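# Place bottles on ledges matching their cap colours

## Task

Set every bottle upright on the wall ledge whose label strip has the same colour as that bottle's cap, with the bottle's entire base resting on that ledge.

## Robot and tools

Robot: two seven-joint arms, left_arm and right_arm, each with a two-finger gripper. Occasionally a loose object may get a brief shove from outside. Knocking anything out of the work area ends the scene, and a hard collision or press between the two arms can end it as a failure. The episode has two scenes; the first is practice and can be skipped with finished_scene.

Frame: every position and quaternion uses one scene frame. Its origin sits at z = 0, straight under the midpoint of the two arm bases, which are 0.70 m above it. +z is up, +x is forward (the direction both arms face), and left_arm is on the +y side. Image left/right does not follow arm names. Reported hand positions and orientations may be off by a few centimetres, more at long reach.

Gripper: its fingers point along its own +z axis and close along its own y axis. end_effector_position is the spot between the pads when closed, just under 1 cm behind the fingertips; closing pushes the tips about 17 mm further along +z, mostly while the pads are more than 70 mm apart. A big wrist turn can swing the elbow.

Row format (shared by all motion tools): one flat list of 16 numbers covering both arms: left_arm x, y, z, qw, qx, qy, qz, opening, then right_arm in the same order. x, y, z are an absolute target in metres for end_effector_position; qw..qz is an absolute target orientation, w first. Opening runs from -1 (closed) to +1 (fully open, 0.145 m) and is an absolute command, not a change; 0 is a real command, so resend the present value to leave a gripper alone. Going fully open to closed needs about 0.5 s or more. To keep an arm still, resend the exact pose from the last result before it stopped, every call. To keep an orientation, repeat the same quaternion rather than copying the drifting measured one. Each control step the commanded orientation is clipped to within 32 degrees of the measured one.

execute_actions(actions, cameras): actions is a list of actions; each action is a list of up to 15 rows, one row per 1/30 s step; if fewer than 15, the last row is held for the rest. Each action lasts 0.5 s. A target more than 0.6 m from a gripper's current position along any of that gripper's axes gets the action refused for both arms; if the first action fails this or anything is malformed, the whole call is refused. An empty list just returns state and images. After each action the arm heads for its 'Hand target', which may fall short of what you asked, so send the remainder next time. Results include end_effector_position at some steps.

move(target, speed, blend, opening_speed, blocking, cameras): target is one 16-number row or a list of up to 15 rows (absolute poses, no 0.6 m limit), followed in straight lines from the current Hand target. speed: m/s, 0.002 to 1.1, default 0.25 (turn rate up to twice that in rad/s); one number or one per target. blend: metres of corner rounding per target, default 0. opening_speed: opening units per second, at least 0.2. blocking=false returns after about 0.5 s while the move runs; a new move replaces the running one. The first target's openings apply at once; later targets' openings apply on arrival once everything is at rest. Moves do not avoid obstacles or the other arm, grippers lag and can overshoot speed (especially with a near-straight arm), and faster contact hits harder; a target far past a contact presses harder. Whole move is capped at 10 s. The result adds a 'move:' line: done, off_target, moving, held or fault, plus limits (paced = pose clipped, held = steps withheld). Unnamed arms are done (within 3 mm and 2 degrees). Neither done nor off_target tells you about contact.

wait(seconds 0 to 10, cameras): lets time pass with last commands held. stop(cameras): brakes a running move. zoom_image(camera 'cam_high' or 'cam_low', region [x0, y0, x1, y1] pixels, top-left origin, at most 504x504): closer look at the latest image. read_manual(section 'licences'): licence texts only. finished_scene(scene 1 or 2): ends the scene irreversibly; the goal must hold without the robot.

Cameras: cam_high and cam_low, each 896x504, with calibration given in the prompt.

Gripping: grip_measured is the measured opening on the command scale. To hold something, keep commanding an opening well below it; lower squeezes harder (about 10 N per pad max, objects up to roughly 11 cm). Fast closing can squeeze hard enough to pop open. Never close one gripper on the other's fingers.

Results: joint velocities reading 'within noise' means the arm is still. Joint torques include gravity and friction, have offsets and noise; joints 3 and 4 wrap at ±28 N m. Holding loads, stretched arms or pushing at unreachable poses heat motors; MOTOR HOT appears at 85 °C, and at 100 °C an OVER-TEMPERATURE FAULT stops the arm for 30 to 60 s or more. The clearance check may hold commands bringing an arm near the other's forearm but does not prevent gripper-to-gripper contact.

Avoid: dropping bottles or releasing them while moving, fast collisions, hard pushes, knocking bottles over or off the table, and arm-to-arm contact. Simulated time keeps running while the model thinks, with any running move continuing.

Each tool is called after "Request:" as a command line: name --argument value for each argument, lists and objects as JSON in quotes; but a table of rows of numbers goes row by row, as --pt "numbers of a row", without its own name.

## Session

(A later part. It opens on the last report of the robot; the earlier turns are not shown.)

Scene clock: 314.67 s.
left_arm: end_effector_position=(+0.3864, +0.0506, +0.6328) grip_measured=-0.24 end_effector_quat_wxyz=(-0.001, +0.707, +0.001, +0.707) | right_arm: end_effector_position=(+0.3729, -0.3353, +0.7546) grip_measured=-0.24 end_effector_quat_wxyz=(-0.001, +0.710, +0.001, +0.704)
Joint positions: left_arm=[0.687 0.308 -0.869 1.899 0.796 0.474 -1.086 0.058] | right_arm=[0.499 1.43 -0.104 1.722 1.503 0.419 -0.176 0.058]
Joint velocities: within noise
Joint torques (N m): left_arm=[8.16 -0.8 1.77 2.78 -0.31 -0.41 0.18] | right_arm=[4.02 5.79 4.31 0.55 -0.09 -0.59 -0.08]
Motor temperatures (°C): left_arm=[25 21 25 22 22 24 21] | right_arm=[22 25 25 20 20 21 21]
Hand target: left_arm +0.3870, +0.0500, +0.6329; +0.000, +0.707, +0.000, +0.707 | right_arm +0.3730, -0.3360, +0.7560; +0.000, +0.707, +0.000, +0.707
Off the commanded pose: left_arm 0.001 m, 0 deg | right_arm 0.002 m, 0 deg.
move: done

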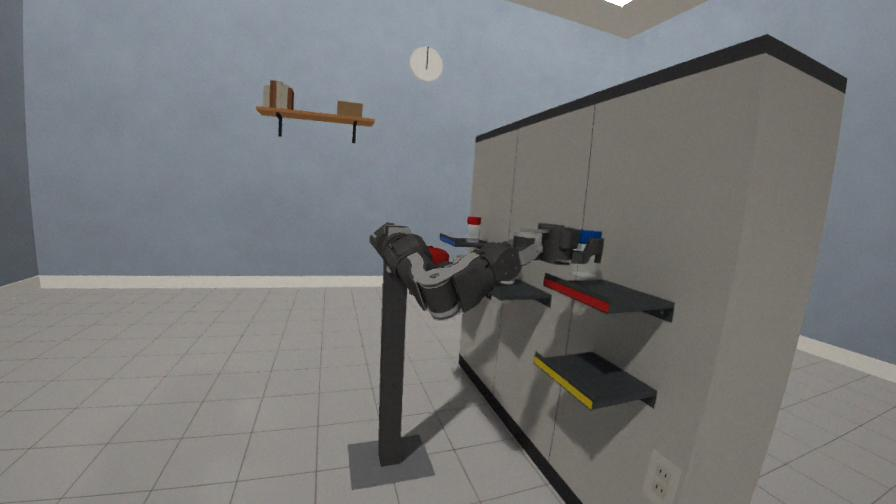

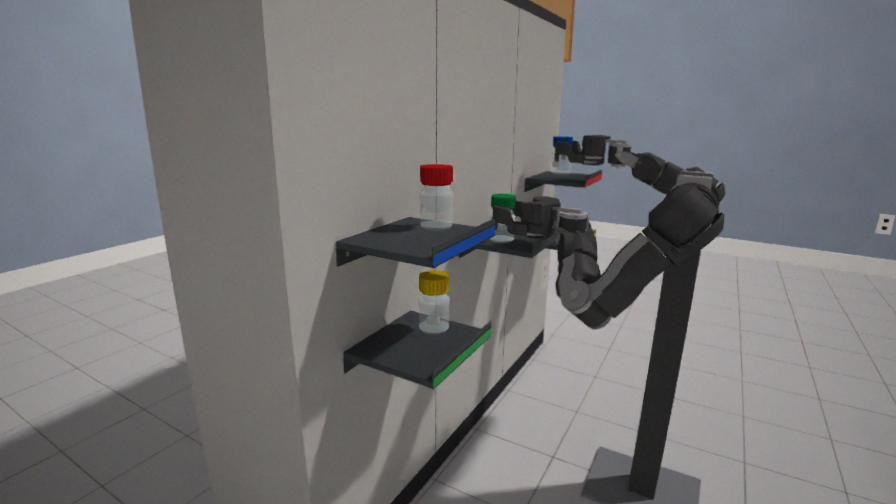

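Request:
move --pt "0.387 0.05 0.668 0 0.7071 0 0.7071 -0.6 0.373 -0.336 0.765 0 0.7071 0 0.7071 -0.6" --pt "0.375 0.2 0.66 0 0.7071 0 0.7071 -0.6 0.373 -0.29 0.765 0 0.7071 0 0.7071 -0.6" --pt "0.29 0.25 0.60 0 0.7071 0 0.7071 -0.6 0.373 -0.2 0.70 0 0.7071 0 0.7071 -0.6" --pt "0.275 0.452 0.565 0 0.7071 0 0.7071 -0.6 0.373 -0.19 0.67 0 0.7071 0 0.7071 -0.6" --speed 0.15 --blend 0.02

Request:
zoom_image --camera "cam_low" --region '[320, 160, 620, 400]'

Scene clock: 357.73 s.
left_arm: end_effector_position=(+0.2747, +0.4546, +0.5665) grip_measured=-0.24 end_effector_quat_wxyz=(-0.005, +0.706, +0.003, +0.708) | right_arm: end_effector_position=(+0.3730, -0.1911, +0.6685) grip_measured=-0.24 end_effector_quat_wxyz=(+0.002, +0.711, +0.000, +0.703)
Joint positions: left_arm=[-0.725 1.073 0.621 1.317 1.249 -0.248 0.516 0.058] | right_arm=[0.502 0.865 -0.391 2.113 1.125 0.484 -0.754 0.058]
Joint velocities: within noise
Joint torques (N m): left_arm=[1.86 6.82 2.13 2.14 0.44 -0.53 0.35] | right_arm=[4.42 2.62 2.76 2.03 -0.5 -0.62 0.17]
Motor temperatures (°C): left_arm=[26 21 25 22 22 24 21] | right_arm=[23 25 25 19 20 21 21]
Hand target: left_arm +0.2750, +0.4520, +0.5650; +0.000, +0.707, +0.000, +0.707 | right_arm +0.3730, -0.1900, +0.6700; +0.000, +0.707, +0.000, +0.707
Off the commanded pose: left_arm 0.003 m, 1 deg | right_arm 0.002 m, 1 deg.
move: done; blend cut to 0.0175 m at target 1

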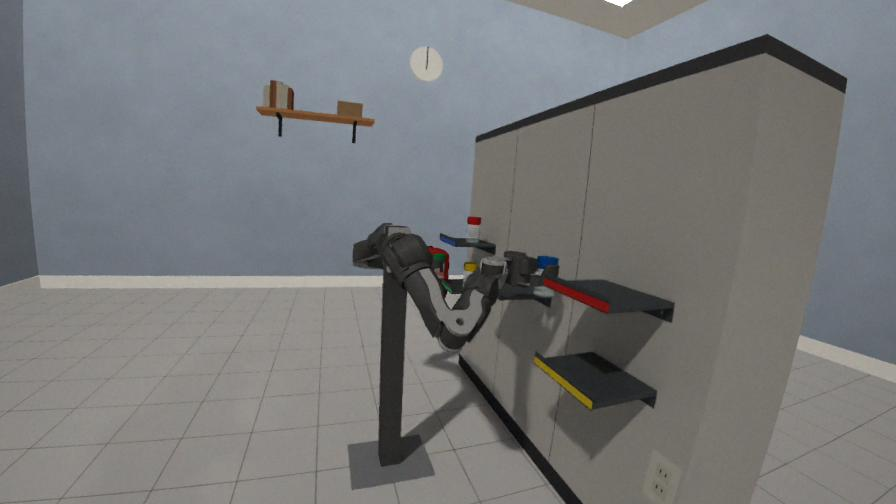

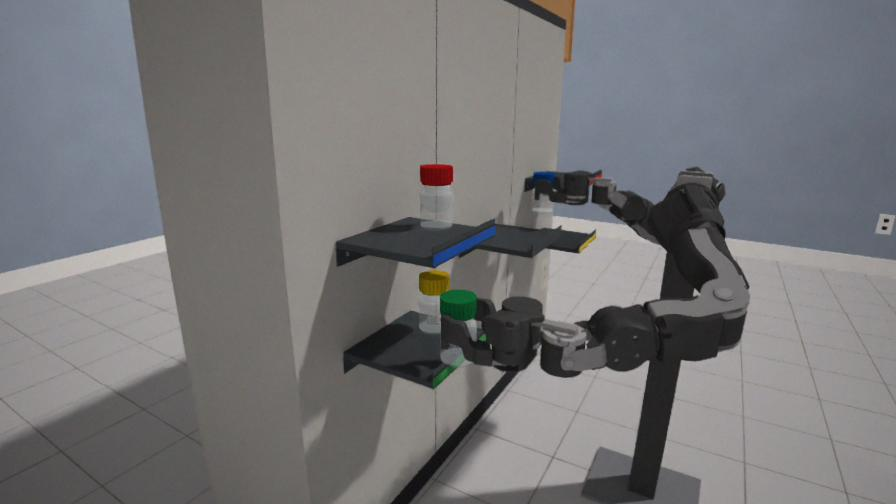

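Scaled by 1.680 from the camera's 896x504 image, which has a finer 1280x720 frame.

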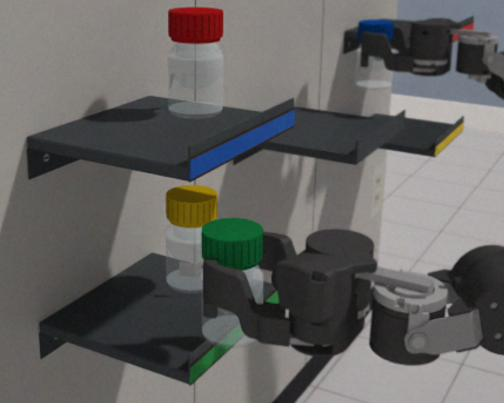

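Request:
move --pt "0.385 0.452 0.565 0 0.7071 0 0.7071 -0.6 0.373 0.0 0.67 0 0.7071 0 0.7071 -0.6" --pt "0.385 0.452 0.537 0 0.7071 0 0.7071 -0.6 0.373 0.0 0.646 0 0.7071 0 0.7071 -0.6" --speed 0.13

Request:
zoom_image --camera "cam_low" --region '[320, 160, 620, 400]'

Request:
zoom_image --camera "cam_high" --region '[420, 210, 600, 330]'

Scene clock: 372.97 s.
left_arm: end_effector_position=(+0.3852, +0.4546, +0.5449) grip_measured=-0.24 end_effector_quat_wxyz=(-0.004, +0.697, +0.002, +0.717) | right_arm: end_effector_position=(+0.3730, -0.0006, +0.6445) grip_measured=-0.24 end_effector_quat_wxyz=(+0.001, +0.711, -0.001, +0.704)
Joint positions: left_arm=[0.386 1.006 -0.217 0.769 1.06 -0.245 0.564 0.058] | right_arm=[0.749 0.103 -0.962 1.838 0.784 0.537 -1.246 0.058]
Joint velocities: within noise
Joint torques (N m): left_arm=[5.47 7 0.49 2.15 0.15 -0.09 0.21] | right_arm=[6.18 -1.65 1.55 2.66 -0.64 -0.31 0.13]
Motor temperatures (°C): left_arm=[24 23 25 22 22 24 21] | right_arm=[23 25 25 20 20 21 21]
Hand target: left_arm +0.3849, +0.4520, +0.5369; +0.000, +0.707, +0.000, +0.707 | right_arm +0.3730, +0.0000, +0.6460; +0.000, +0.707, +0.000, +0.707
Off the commanded pose: left_arm 0.008 m, 2 deg | right_arm 0.002 m, 1 deg.
move: off_target (left_arm)

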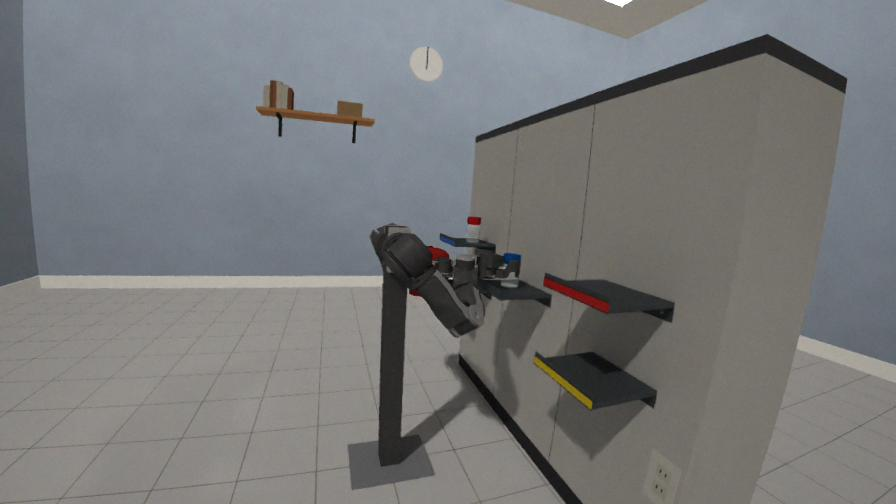

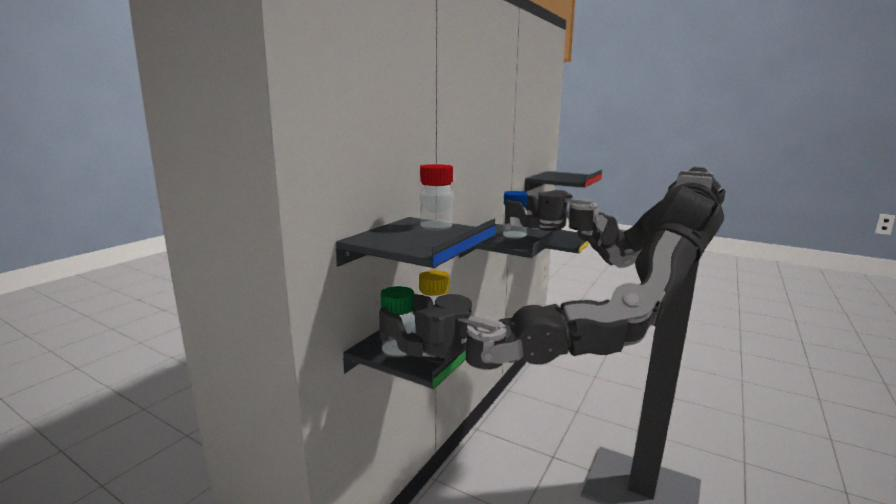

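Scaled by 1.680 from the camera's 896x504 image, which has a finer 1280x720 frame.

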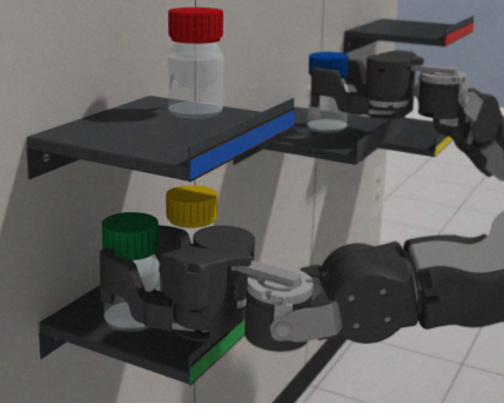

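Scaled by 2.800 from the camera's 896x504 image, which has a finer 1280x720 frame.

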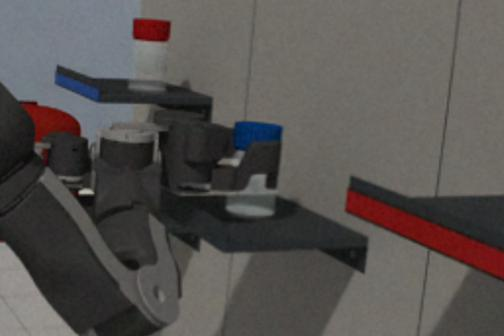

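Request:
zoom_image --camera "cam_low" --region '[340, 280, 500, 400]'

Scaled by 3.150 from the camera's 896x504 image, which has a finer 1280x720 frame.

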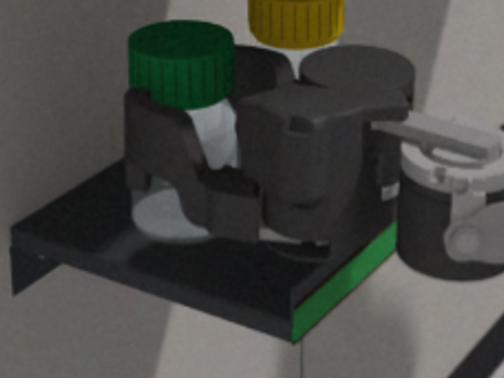

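Request:
move --pt "0.385 0.4535 0.543 0 0.7071 0 0.7071 -0.6 0.373 0.0 0.634 0 0.7071 0 0.7071 -0.6" --pt "0.385 0.4535 0.543 0 0.7071 0 0.7071 -0.12 0.373 0.0 0.634 0 0.7071 0 0.7071 -0.6" --speed 0.05 --opening_speed 0.4

Request:
zoom_image --camera "cam_low" --region '[340, 280, 500, 400]'

Request:
zoom_image --camera "cam_low" --region '[450, 160, 600, 280]'

Scene clock: 397.20 s.
left_arm: end_effector_position=(+0.3850, +0.4544, +0.5440) grip_measured=-0.12 end_effector_quat_wxyz=(-0.001, +0.705, +0.002, +0.709) | right_arm: end_effector_position=(+0.3716, -0.0012, +0.6427) grip_measured=-0.24 end_effector_quat_wxyz=(-0.002, +0.695, -0.008, +0.719)
Joint positions: left_arm=[0.387 1.019 -0.233 0.776 1.07 -0.222 0.563 0.067] | right_arm=[0.721 0.11 -0.975 1.832 0.713 0.482 -1.219 0.058]
Joint velocities: within noise
Joint torques (N m): left_arm=[5.82 8.11 1.65 3.32 0.35 -0.42 0.1] | right_arm=[3.57 -1.44 2.56 1.32 0.23 0.29 0.21]
Motor temperatures (°C): left_arm=[25 24 24 21 22 24 21] | right_arm=[24 24 24 20 21 21 21]
Hand target: left_arm +0.3850, +0.4536, +0.5429; +0.000, +0.707, +0.000, +0.707 | right_arm +0.3728, +0.0000, +0.6340; +0.000, +0.707, +0.000, +0.707
Off the commanded pose: left_arm 0.001 m, 0 deg | right_arm 0.009 m, 2 deg.
move: off_target (right_arm)

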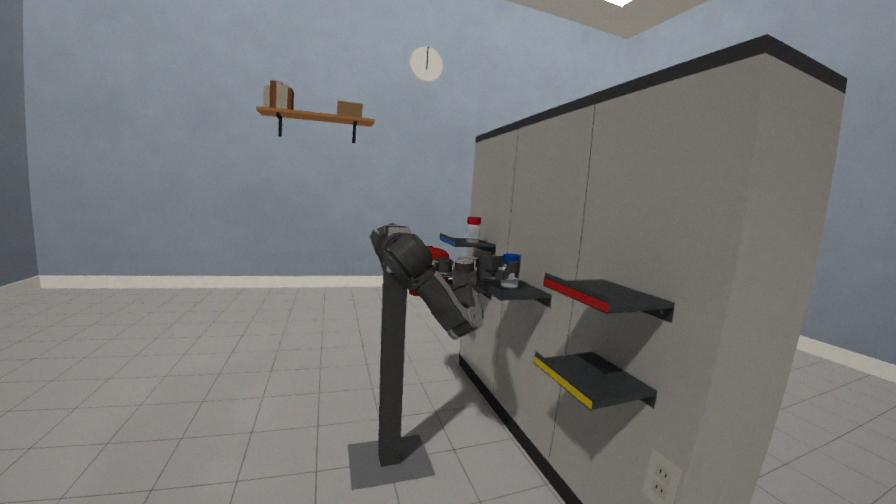

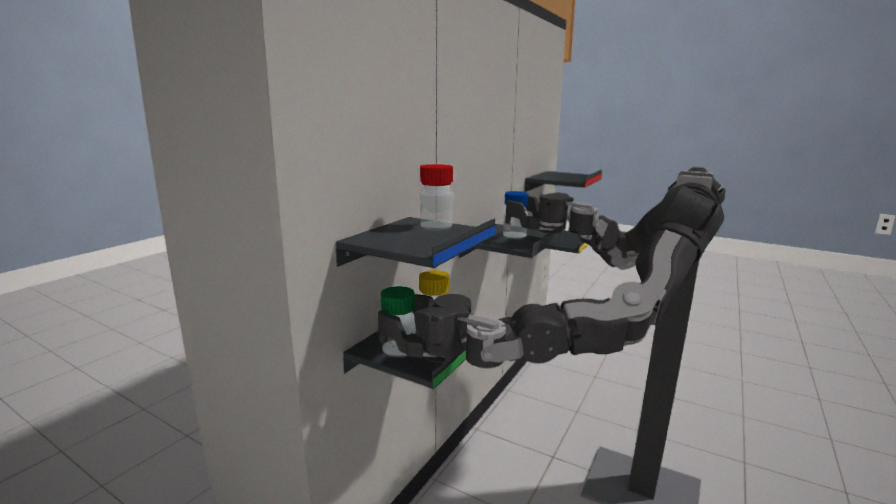

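Scaled by 3.150 from the camera's 896x504 image, which has a finer 1280x720 frame.

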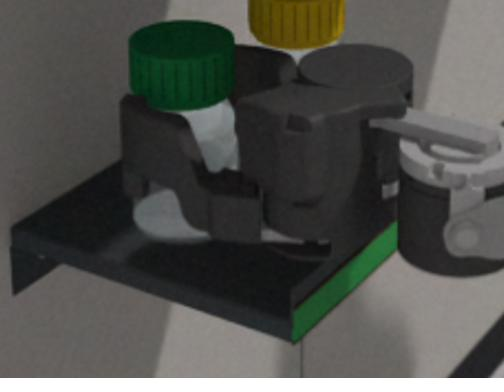

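Scaled by 3.360 from the camera's 896x504 image, which has a finer 1280x720 frame.

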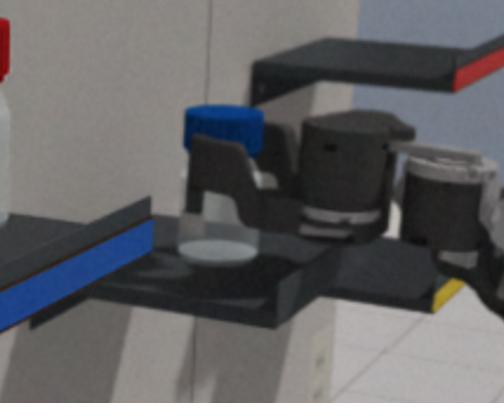

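Request:
move --pt "0.32 0.4535 0.545 0 0.7071 0 0.7071 -0.12 0.373 0.0 0.658 0 0.7071 0 0.7071 -0.6" --pt "0.27 0.42 0.545 0 0.7071 0 0.7071 -0.12 0.373 -0.052 0.655 0 0.7071 0 0.7071 -0.6" --pt "0.27 0.352 0.545 0 0.7071 0 0.7071 -0.12 0.373 -0.052 0.643 0 0.7071 0 0.7071 -0.6" --pt "0.27 0.352 0.545 0 0.7071 0 0.7071 0.1 0.373 -0.052 0.643 0 0.7071 0 0.7071 -0.12" --speed 0.08 --opening_speed 0.5

Request:
zoom_image --camera "cam_low" --region '[340, 240, 500, 400]'

Request:
zoom_image --camera "cam_high" --region '[420, 210, 600, 330]'

Scene clock: 417.47 s.
left_arm: end_effector_position=(+0.2708, +0.3512, +0.5474) grip_measured=+0.10 end_effector_quat_wxyz=(+0.002, +0.704, -0.003, +0.710) | right_arm: end_effector_position=(+0.3730, -0.0532, +0.6442) grip_measured=-0.12 end_effector_quat_wxyz=(+0.001, +0.707, -0.002, +0.707)
Joint positions: left_arm=[-0.872 0.963 0.504 1.798 1.073 -0.336 0.095 0.083] | right_arm=[0.716 0.34 -0.896 1.983 0.87 0.5 -1.178 0.067]
Joint velocities: within noise
Joint torques (N m): left_arm=[0.78 3.89 2.17 2.52 0.15 -0.57 -0.06] | right_arm=[5.1 -0.41 1.83 2.18 -0.47 -0.28 0.15]
Motor temperatures (°C): left_arm=[25 25 25 22 22 24 21] | right_arm=[23 24 24 20 20 21 21]
Hand target: left_arm +0.2699, +0.3520, +0.5450; +0.000, +0.707, +0.000, +0.707 | right_arm +0.3730, -0.0520, +0.6430; +0.000, +0.707, +0.000, +0.707
Off the commanded pose: left_arm 0.003 m, 1 deg | right_arm 0.002 m, 0 deg.
move: done

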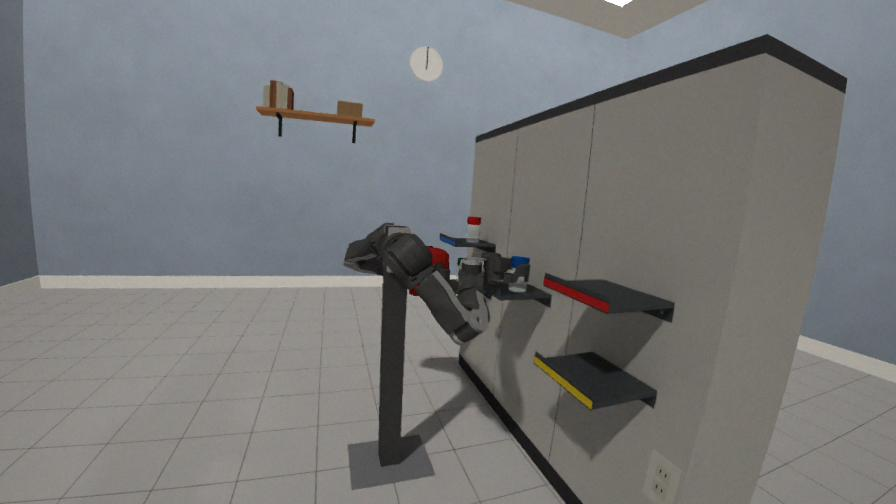

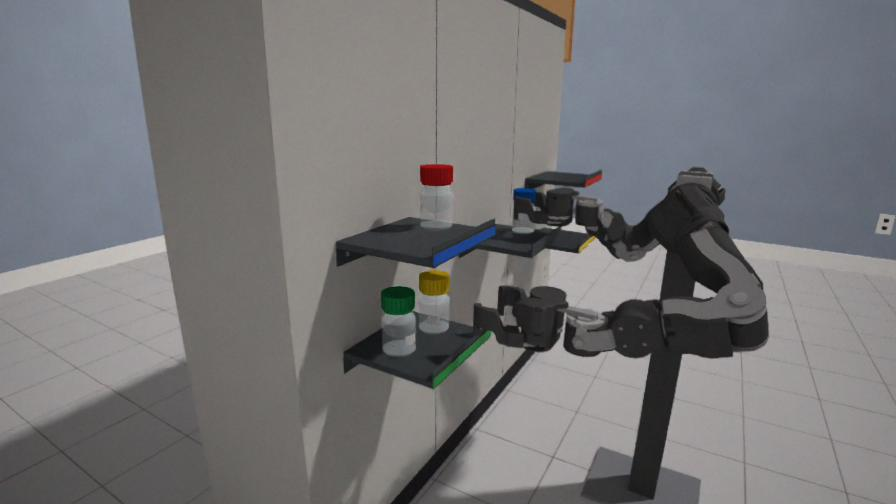

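Scaled by 3.150 from the camera's 896x504 image, which has a finer 1280x720 frame.

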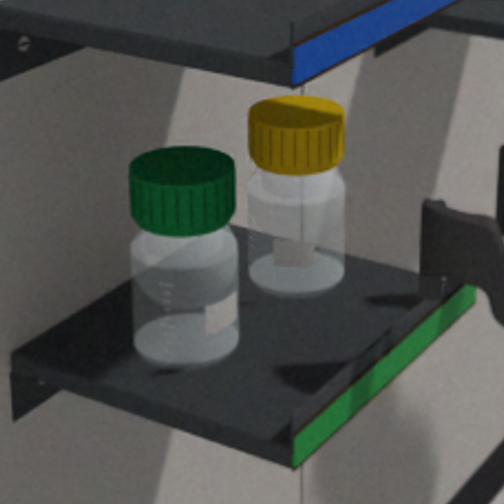

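Scaled by 2.800 from the camera's 896x504 image, which has a finer 1280x720 frame.

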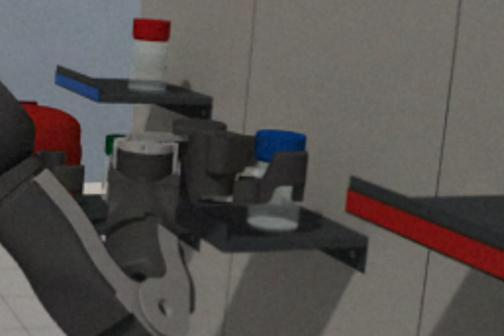

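Request:
move --pt "0.378 0.355 0.545 0 0.7071 0 0.7071 0.1 0.31 -0.052 0.645 0 0.7071 0 0.7071 -0.12" --pt "0.378 0.355 0.545 0 0.7071 0 0.7071 -0.6 0.31 -0.16 0.645 0 0.7071 0 0.7071 -0.12" --speed 0.1 --opening_speed 0.7

Request:
zoom_image --camera "cam_low" --region '[340, 240, 500, 400]'

Request:
zoom_image --camera "cam_high" --region '[420, 210, 600, 330]'

Scene clock: 434.07 s.
left_arm: end_effector_position=(+0.3784, +0.3553, +0.5480) grip_measured=-0.24 end_effector_quat_wxyz=(-0.001, +0.704, +0.001, +0.710) | right_arm: end_effector_position=(+0.3100, -0.1609, +0.6451) grip_measured=-0.12 end_effector_quat_wxyz=(+0.004, +0.707, +0.000, +0.707)
Joint positions: left_arm=[0.025 1.04 -0.151 1.42 1.056 -0.189 0.053 0.058] | right_arm=[0.306 0.958 -0.529 2.412 1.056 0.33 -1.017 0.067]
Joint velocities: within noise
Joint torques (N m): left_arm=[4.97 6.55 2.25 2.19 0.15 -0.57 0.17] | right_arm=[2.89 3.1 2.65 2.09 -0.34 -0.36 0.19]
Motor temperatures (°C): left_arm=[24 24 25 22 21 24 21] | right_arm=[23 24 24 20 21 21 21]
Hand target: left_arm +0.3780, +0.3550, +0.5450; +0.000, +0.707, +0.000, +0.707 | right_arm +0.3100, -0.1600, +0.6450; +0.000, +0.707, +0.000, +0.707
Off the commanded pose: left_arm 0.003 m, 0 deg | right_arm 0.001 m, 0 deg.
move: done

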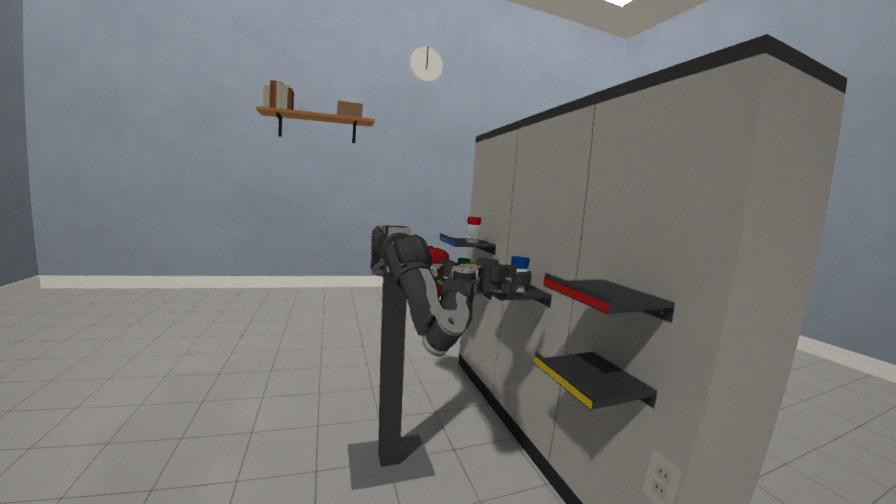

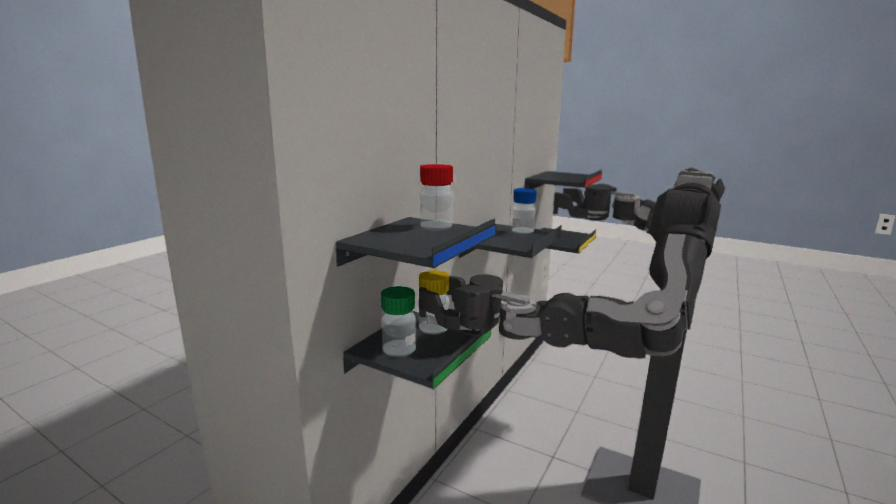

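Scaled by 3.150 from the camera's 896x504 image, which has a finer 1280x720 frame.

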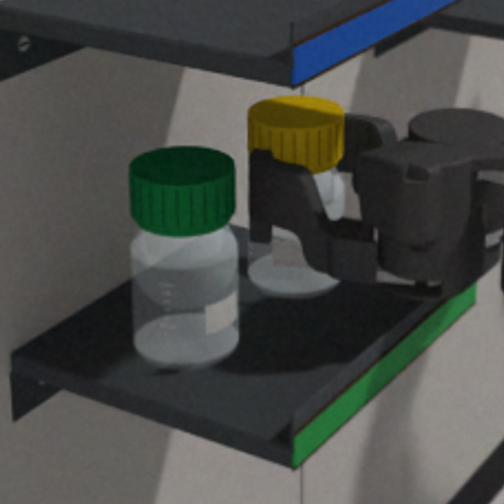

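Scaled by 2.800 from the camera's 896x504 image, which has a finer 1280x720 frame.

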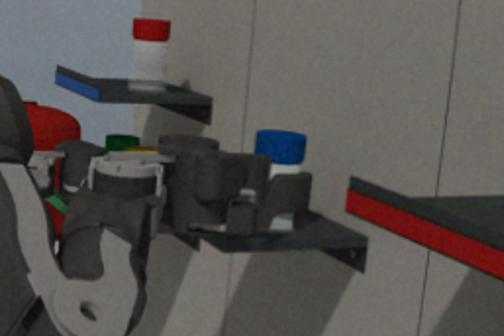

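Request:
move --pt "0.376 0.355 0.575 0 0.7071 0 0.7071 -0.6 0.31 -0.16 0.645 0 0.7071 0 0.7071 -0.12" --pt "0.374 0.2 0.60 0 0.7071 0 0.7071 -0.6 0.30 -0.18 0.66 0 0.7071 0 0.7071 0.1" --pt "0.378 0.18 0.675 0 0.7071 0 0.7071 -0.6 0.30 -0.18 0.66 0 0.7071 0 0.7071 0.1" --pt "0.382 0.058 0.665 0 0.7071 0 0.7071 -0.6 0.30 -0.18 0.66 0 0.7071 0 0.7071 0.1" --pt "0.382 0.058 0.645 0 0.7071 0 0.7071 -0.6 0.30 -0.18 0.66 0 0.7071 0 0.7071 0.1" --speed 0.15 --blend 0.015

Request:
move --target '[0.382,0.058,0.636,0,0.7071,0,0.7071,-0.6,0.30,-0.18,0.66,0,0.7071,0,0.7071,0.1]' --speed 0.02

Request:
zoom_image --camera "cam_low" --region '[450, 160, 600, 280]'

Scene clock: 449.10 s.
left_arm: end_effector_position=(+0.3824, +0.0591, +0.6418) grip_measured=-0.24 end_effector_quat_wxyz=(-0.003, +0.712, +0.000, +0.703) | right_arm: end_effector_position=(+0.3020, -0.1807, +0.6578) grip_measured=+0.10 end_effector_quat_wxyz=(-0.012, +0.690, +0.012, +0.723)
Joint positions: left_arm=[0.646 0.287 -0.775 1.951 0.773 0.577 -1.051 0.058] | right_arm=[0.145 1.187 -0.358 2.44 1.137 0.136 -0.894 0.083]
Joint velocities: within noise
Joint torques (N m): left_arm=[8.51 -0.7 1.26 4.07 -0.46 -0.62 0.18] | right_arm=[2.28 4.42 3.88 2 -0.45 -0.39 0.19]
Motor temperatures (°C): left_arm=[25 24 25 22 21 24 21] | right_arm=[23 24 24 20 21 21 21]
Hand target: left_arm +0.3819, +0.0580, +0.6450; +0.000, +0.707, +0.000, +0.707 | right_arm +0.3018, -0.1803, +0.6596; -0.014, +0.688, +0.013, +0.726
Off the commanded pose: left_arm 0.003 m, 1 deg | right_arm 0.003 m, 3 deg.
joint sent to its limit (right arm) — joint 4 (elbow), upper limit, where the elbow is as bent as it goes. The joint targets are off in orientation, not in position.
move: off_target (right_arm); blend cut to 0 m at target 2, 0.01 m at target 4; target 2's new opening was sent with right_arm's hand 0.003 m and 3 deg from that target

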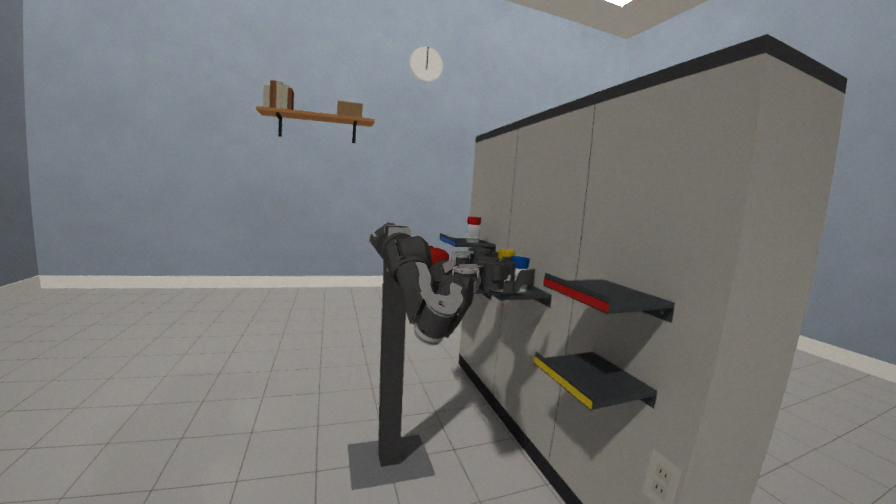

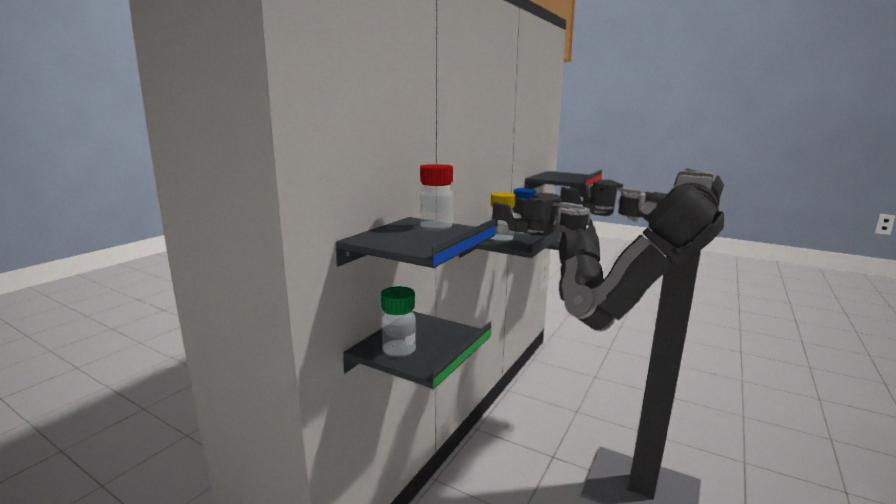

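Scene clock: 451.00 s.
left_arm: end_effector_position=(+0.3818, +0.0577, +0.6369) grip_measured=-0.24 end_effector_quat_wxyz=(+0.001, +0.708, +0.000, +0.706) | right_arm: end_effector_position=(+0.3020, -0.1807, +0.6577) grip_measured=+0.10 end_effector_quat_wxyz=(-0.012, +0.691, +0.012, +0.723)
Joint positions: left_arm=[0.643 0.308 -0.806 1.945 0.771 0.527 -1.051 0.058] | right_arm=[0.145 1.187 -0.358 2.44 1.137 0.136 -0.894 0.083]
Joint velocities: within noise
Joint torques (N m): left_arm=[7 -0.09 1.21 2.96 -0.46 -0.58 0.12] | right_arm=[2.23 4.44 3.95 2.06 -0.42 -0.37 0.17]
Motor temperatures (°C): left_arm=[25 24 25 22 22 25 21] | right_arm=[23 24 24 20 21 21 21]
Hand target: left_arm +0.3820, +0.0580, +0.6360; +0.000, +0.707, +0.000, +0.707 | right_arm +0.3018, -0.1803, +0.6595; -0.014, +0.688, +0.013, +0.726
Off the commanded pose: left_arm 0.001 m, 0 deg | right_arm 0.003 m, 3 deg.
joint sent to its limit (right arm) — joint 4 (elbow), upper limit, where the elbow is as bent as it goes. The joint targets are off in orientation, not in position.
move: off_target (right_arm)

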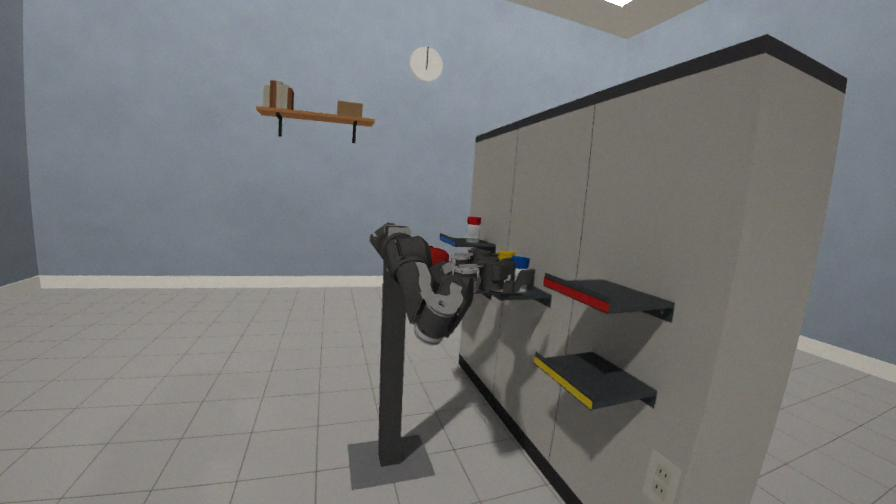

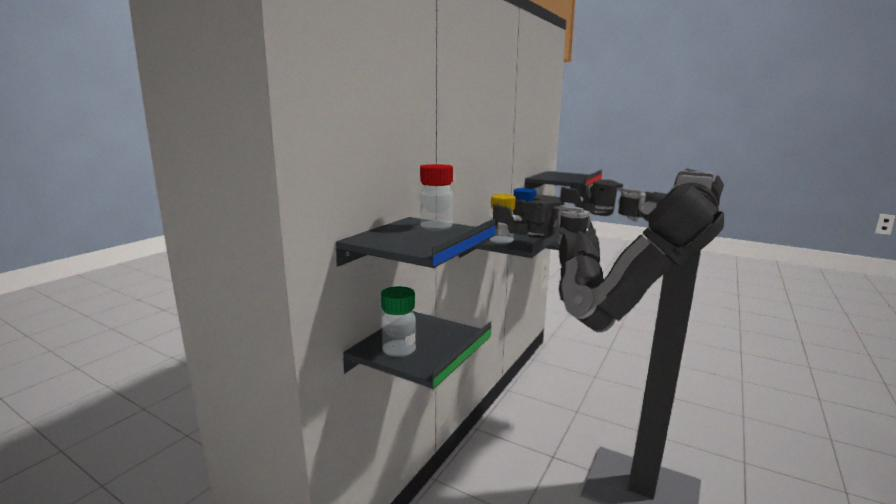

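Scaled by 3.360 from the camera's 896x504 image, which has a finer 1280x720 frame.

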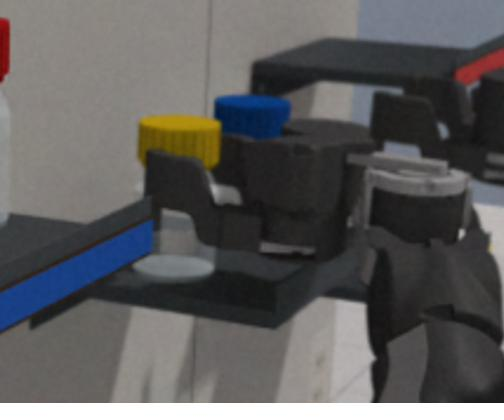

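Request:
move --pt "0.382 0.058 0.634 0 0.7071 0 0.7071 -0.12 0.31 -0.17 0.65 0 0.7071 0 0.7071 0.1" --pt "0.32 0.065 0.637 0 0.7071 0 0.7071 -0.12 0.31 -0.17 0.65 0 0.7071 0 0.7071 0.1" --pt "0.33 0.2 0.66 0 0.7071 0 0.7071 -0.12 0.31 -0.13 0.65 0 0.7071 0 0.7071 0.1" --pt "0.33 0.2 0.66 0 0.7071 0 0.7071 -0.12 0.30 0.057 0.645 0 0.7071 0 0.7071 0.1" --speed 0.12 --opening_speed 0.6

Request:
zoom_image --camera "cam_low" --region '[450, 160, 600, 280]'

Request:
zoom_image --camera "cam_high" --region '[420, 210, 600, 330]'

Scene clock: 475.23 s.
left_arm: end_effector_position=(+0.3299, +0.2010, +0.6615) grip_measured=-0.12 end_effector_quat_wxyz=(-0.003, +0.706, +0.001, +0.709) | right_arm: end_effector_position=(+0.2999, +0.0578, +0.6452) grip_measured=+0.10 end_effector_quat_wxyz=(-0.001, +0.707, +0.002, +0.707)
Joint positions: left_arm=[0.176 0.968 -0.167 2.308 1.127 0.414 -0.753 0.067] | right_arm=[0.644 -0.15 -1.179 1.886 0.667 0.606 -1.533 0.083]
Joint velocities: within noise
Joint torques (N m): left_arm=[3.92 3.63 1.85 2.22 -0.15 -0.58 0.23] | right_arm=[4.05 -3.39 1.76 2.82 -0.5 -0.07 -0.08]
Motor temperatures (°C): left_arm=[25 23 24 22 22 25 21] | right_arm=[22 24 24 20 21 21 21]
Hand target: left_arm +0.3300, +0.2000, +0.6600; +0.000, +0.707, +0.000, +0.707 | right_arm +0.3000, +0.0570, +0.6451; +0.000, +0.707, +0.000, +0.707
Off the commanded pose: left_arm 0.002 m, 0 deg | right_arm 0.001 m, 0 deg.
move: done

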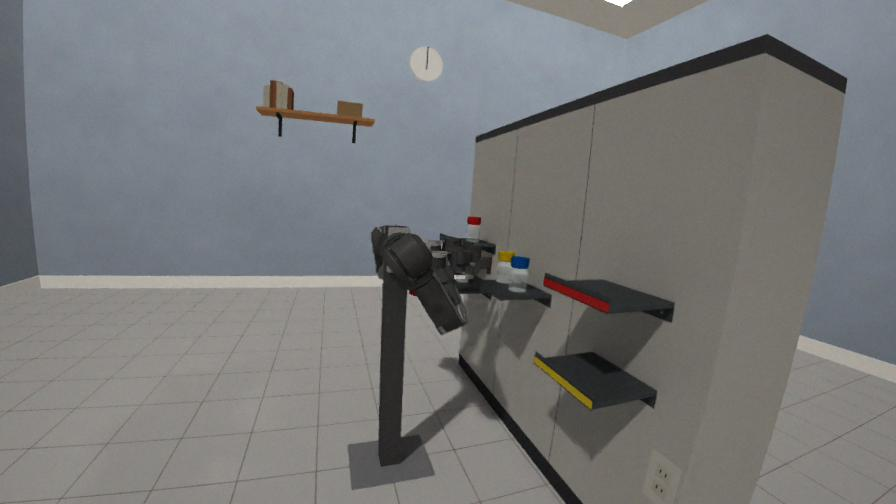

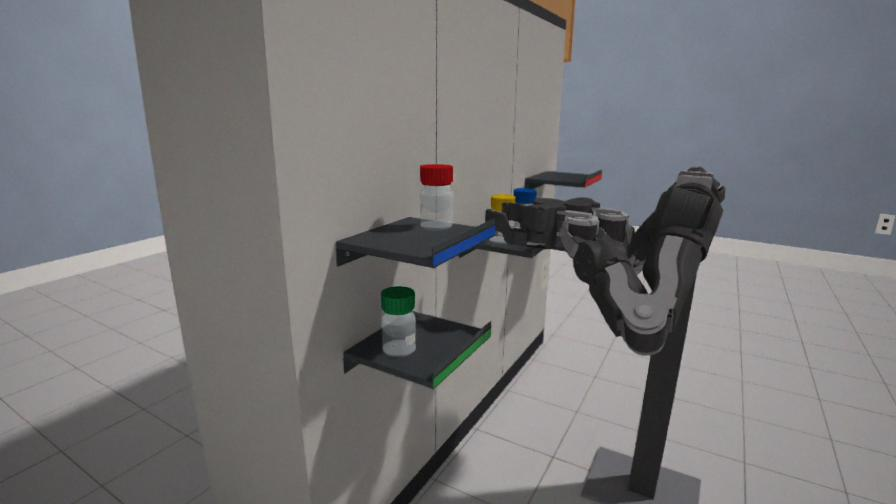

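Scaled by 3.360 from the camera's 896x504 image, which has a finer 1280x720 frame.

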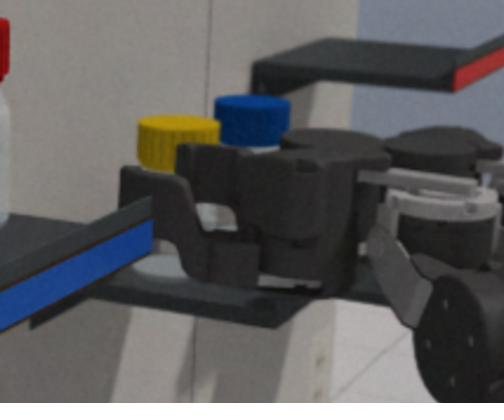

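Scaled by 2.800 from the camera's 896x504 image, which has a finer 1280x720 frame.

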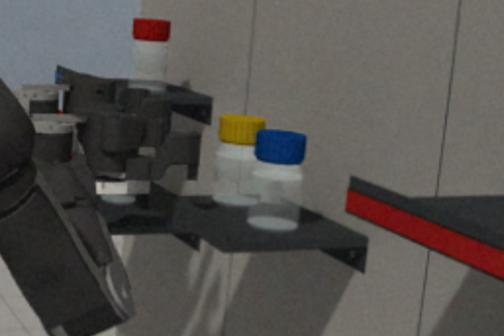

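Request:
move --pt "0.33 0.2 0.68 0 0.7071 0 0.7071 -0.12 0.376 0.058 0.645 0 0.7071 0 0.7071 0.1" --pt "0.29 0.27 0.74 0 0.7071 0 0.7071 0.15 0.376 0.058 0.645 0 0.7071 0 0.7071 -0.6" --speed 0.1 --opening_speed 0.7

Request:
zoom_image --camera "cam_low" --region '[450, 160, 600, 280]'

Request:
zoom_image --camera "cam_high" --region '[420, 210, 600, 330]'

Scene clock: 498.33 s.
left_arm: end_effector_position=(+0.2899, +0.2709, +0.7411) grip_measured=+0.15 end_effector_quat_wxyz=(-0.002, +0.705, +0.002, +0.709) | right_arm: end_effector_position=(+0.3760, +0.0570, +0.6448) grip_measured=-0.25 end_effector_quat_wxyz=(+0.004, +0.707, -0.001, +0.707)
Joint positions: left_arm=[-0.111 1.08 0.718 2.303 1.541 0.744 -0.515 0.087] | right_arm=[0.827 -0.115 -1.059 1.596 0.737 0.465 -1.305 0.057]
Joint velocities: within noise
Joint torques (N m): left_arm=[2.65 5.1 1.94 0.57 -0.02 -0.51 0.23] | right_arm=[5.82 -3.07 2.63 3.02 -0.36 -0.16 0.19]
Motor temperatures (°C): left_arm=[24 23 25 22 22 25 21] | right_arm=[23 24 24 20 21 20 21]
Hand target: left_arm +0.2900, +0.2701, +0.7400; +0.000, +0.707, +0.000, +0.707 | right_arm +0.3761, +0.0580, +0.6450; +0.000, +0.707, +0.000, +0.707
Off the commanded pose: left_arm 0.001 m, 0 deg | right_arm 0.001 m, 0 deg.
move: done

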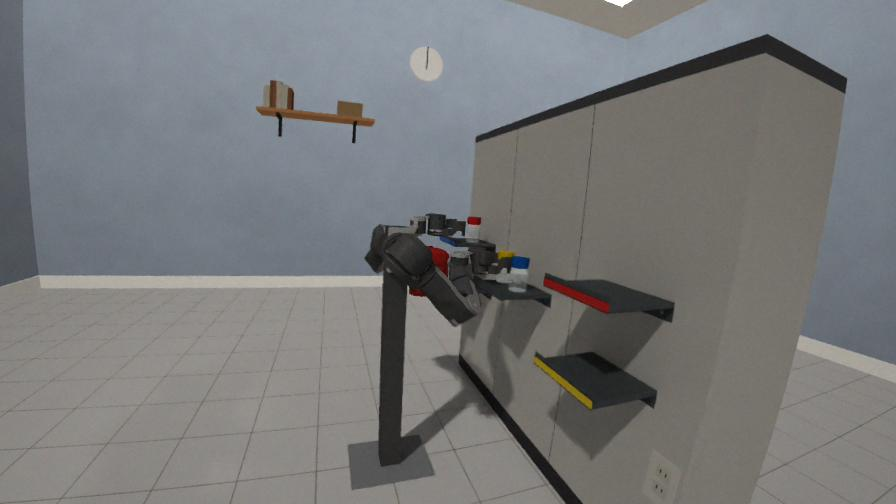

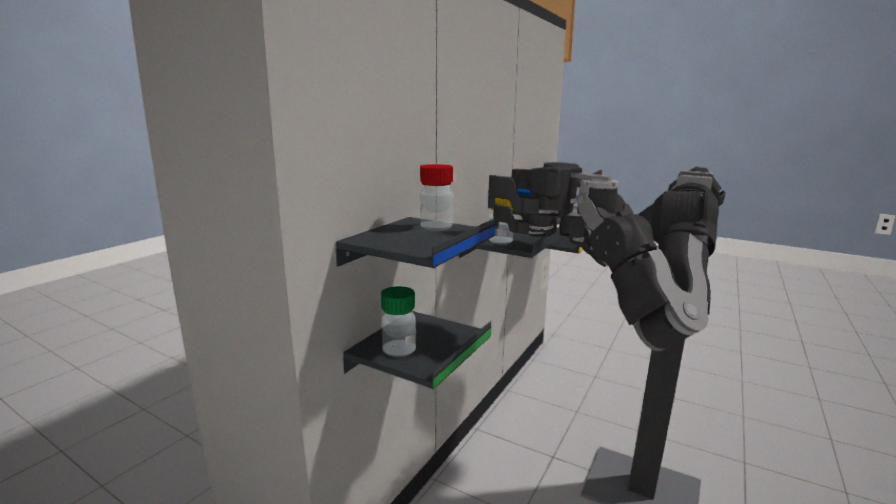

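Scaled by 3.360 from the camera's 896x504 image, which has a finer 1280x720 frame.

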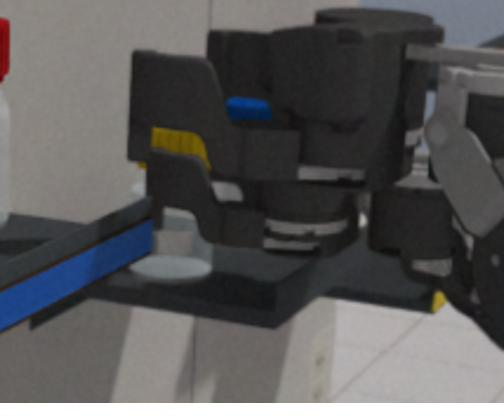

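Scaled by 2.800 from the camera's 896x504 image, which has a finer 1280x720 frame.

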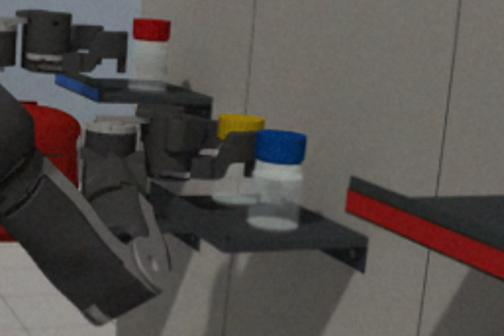

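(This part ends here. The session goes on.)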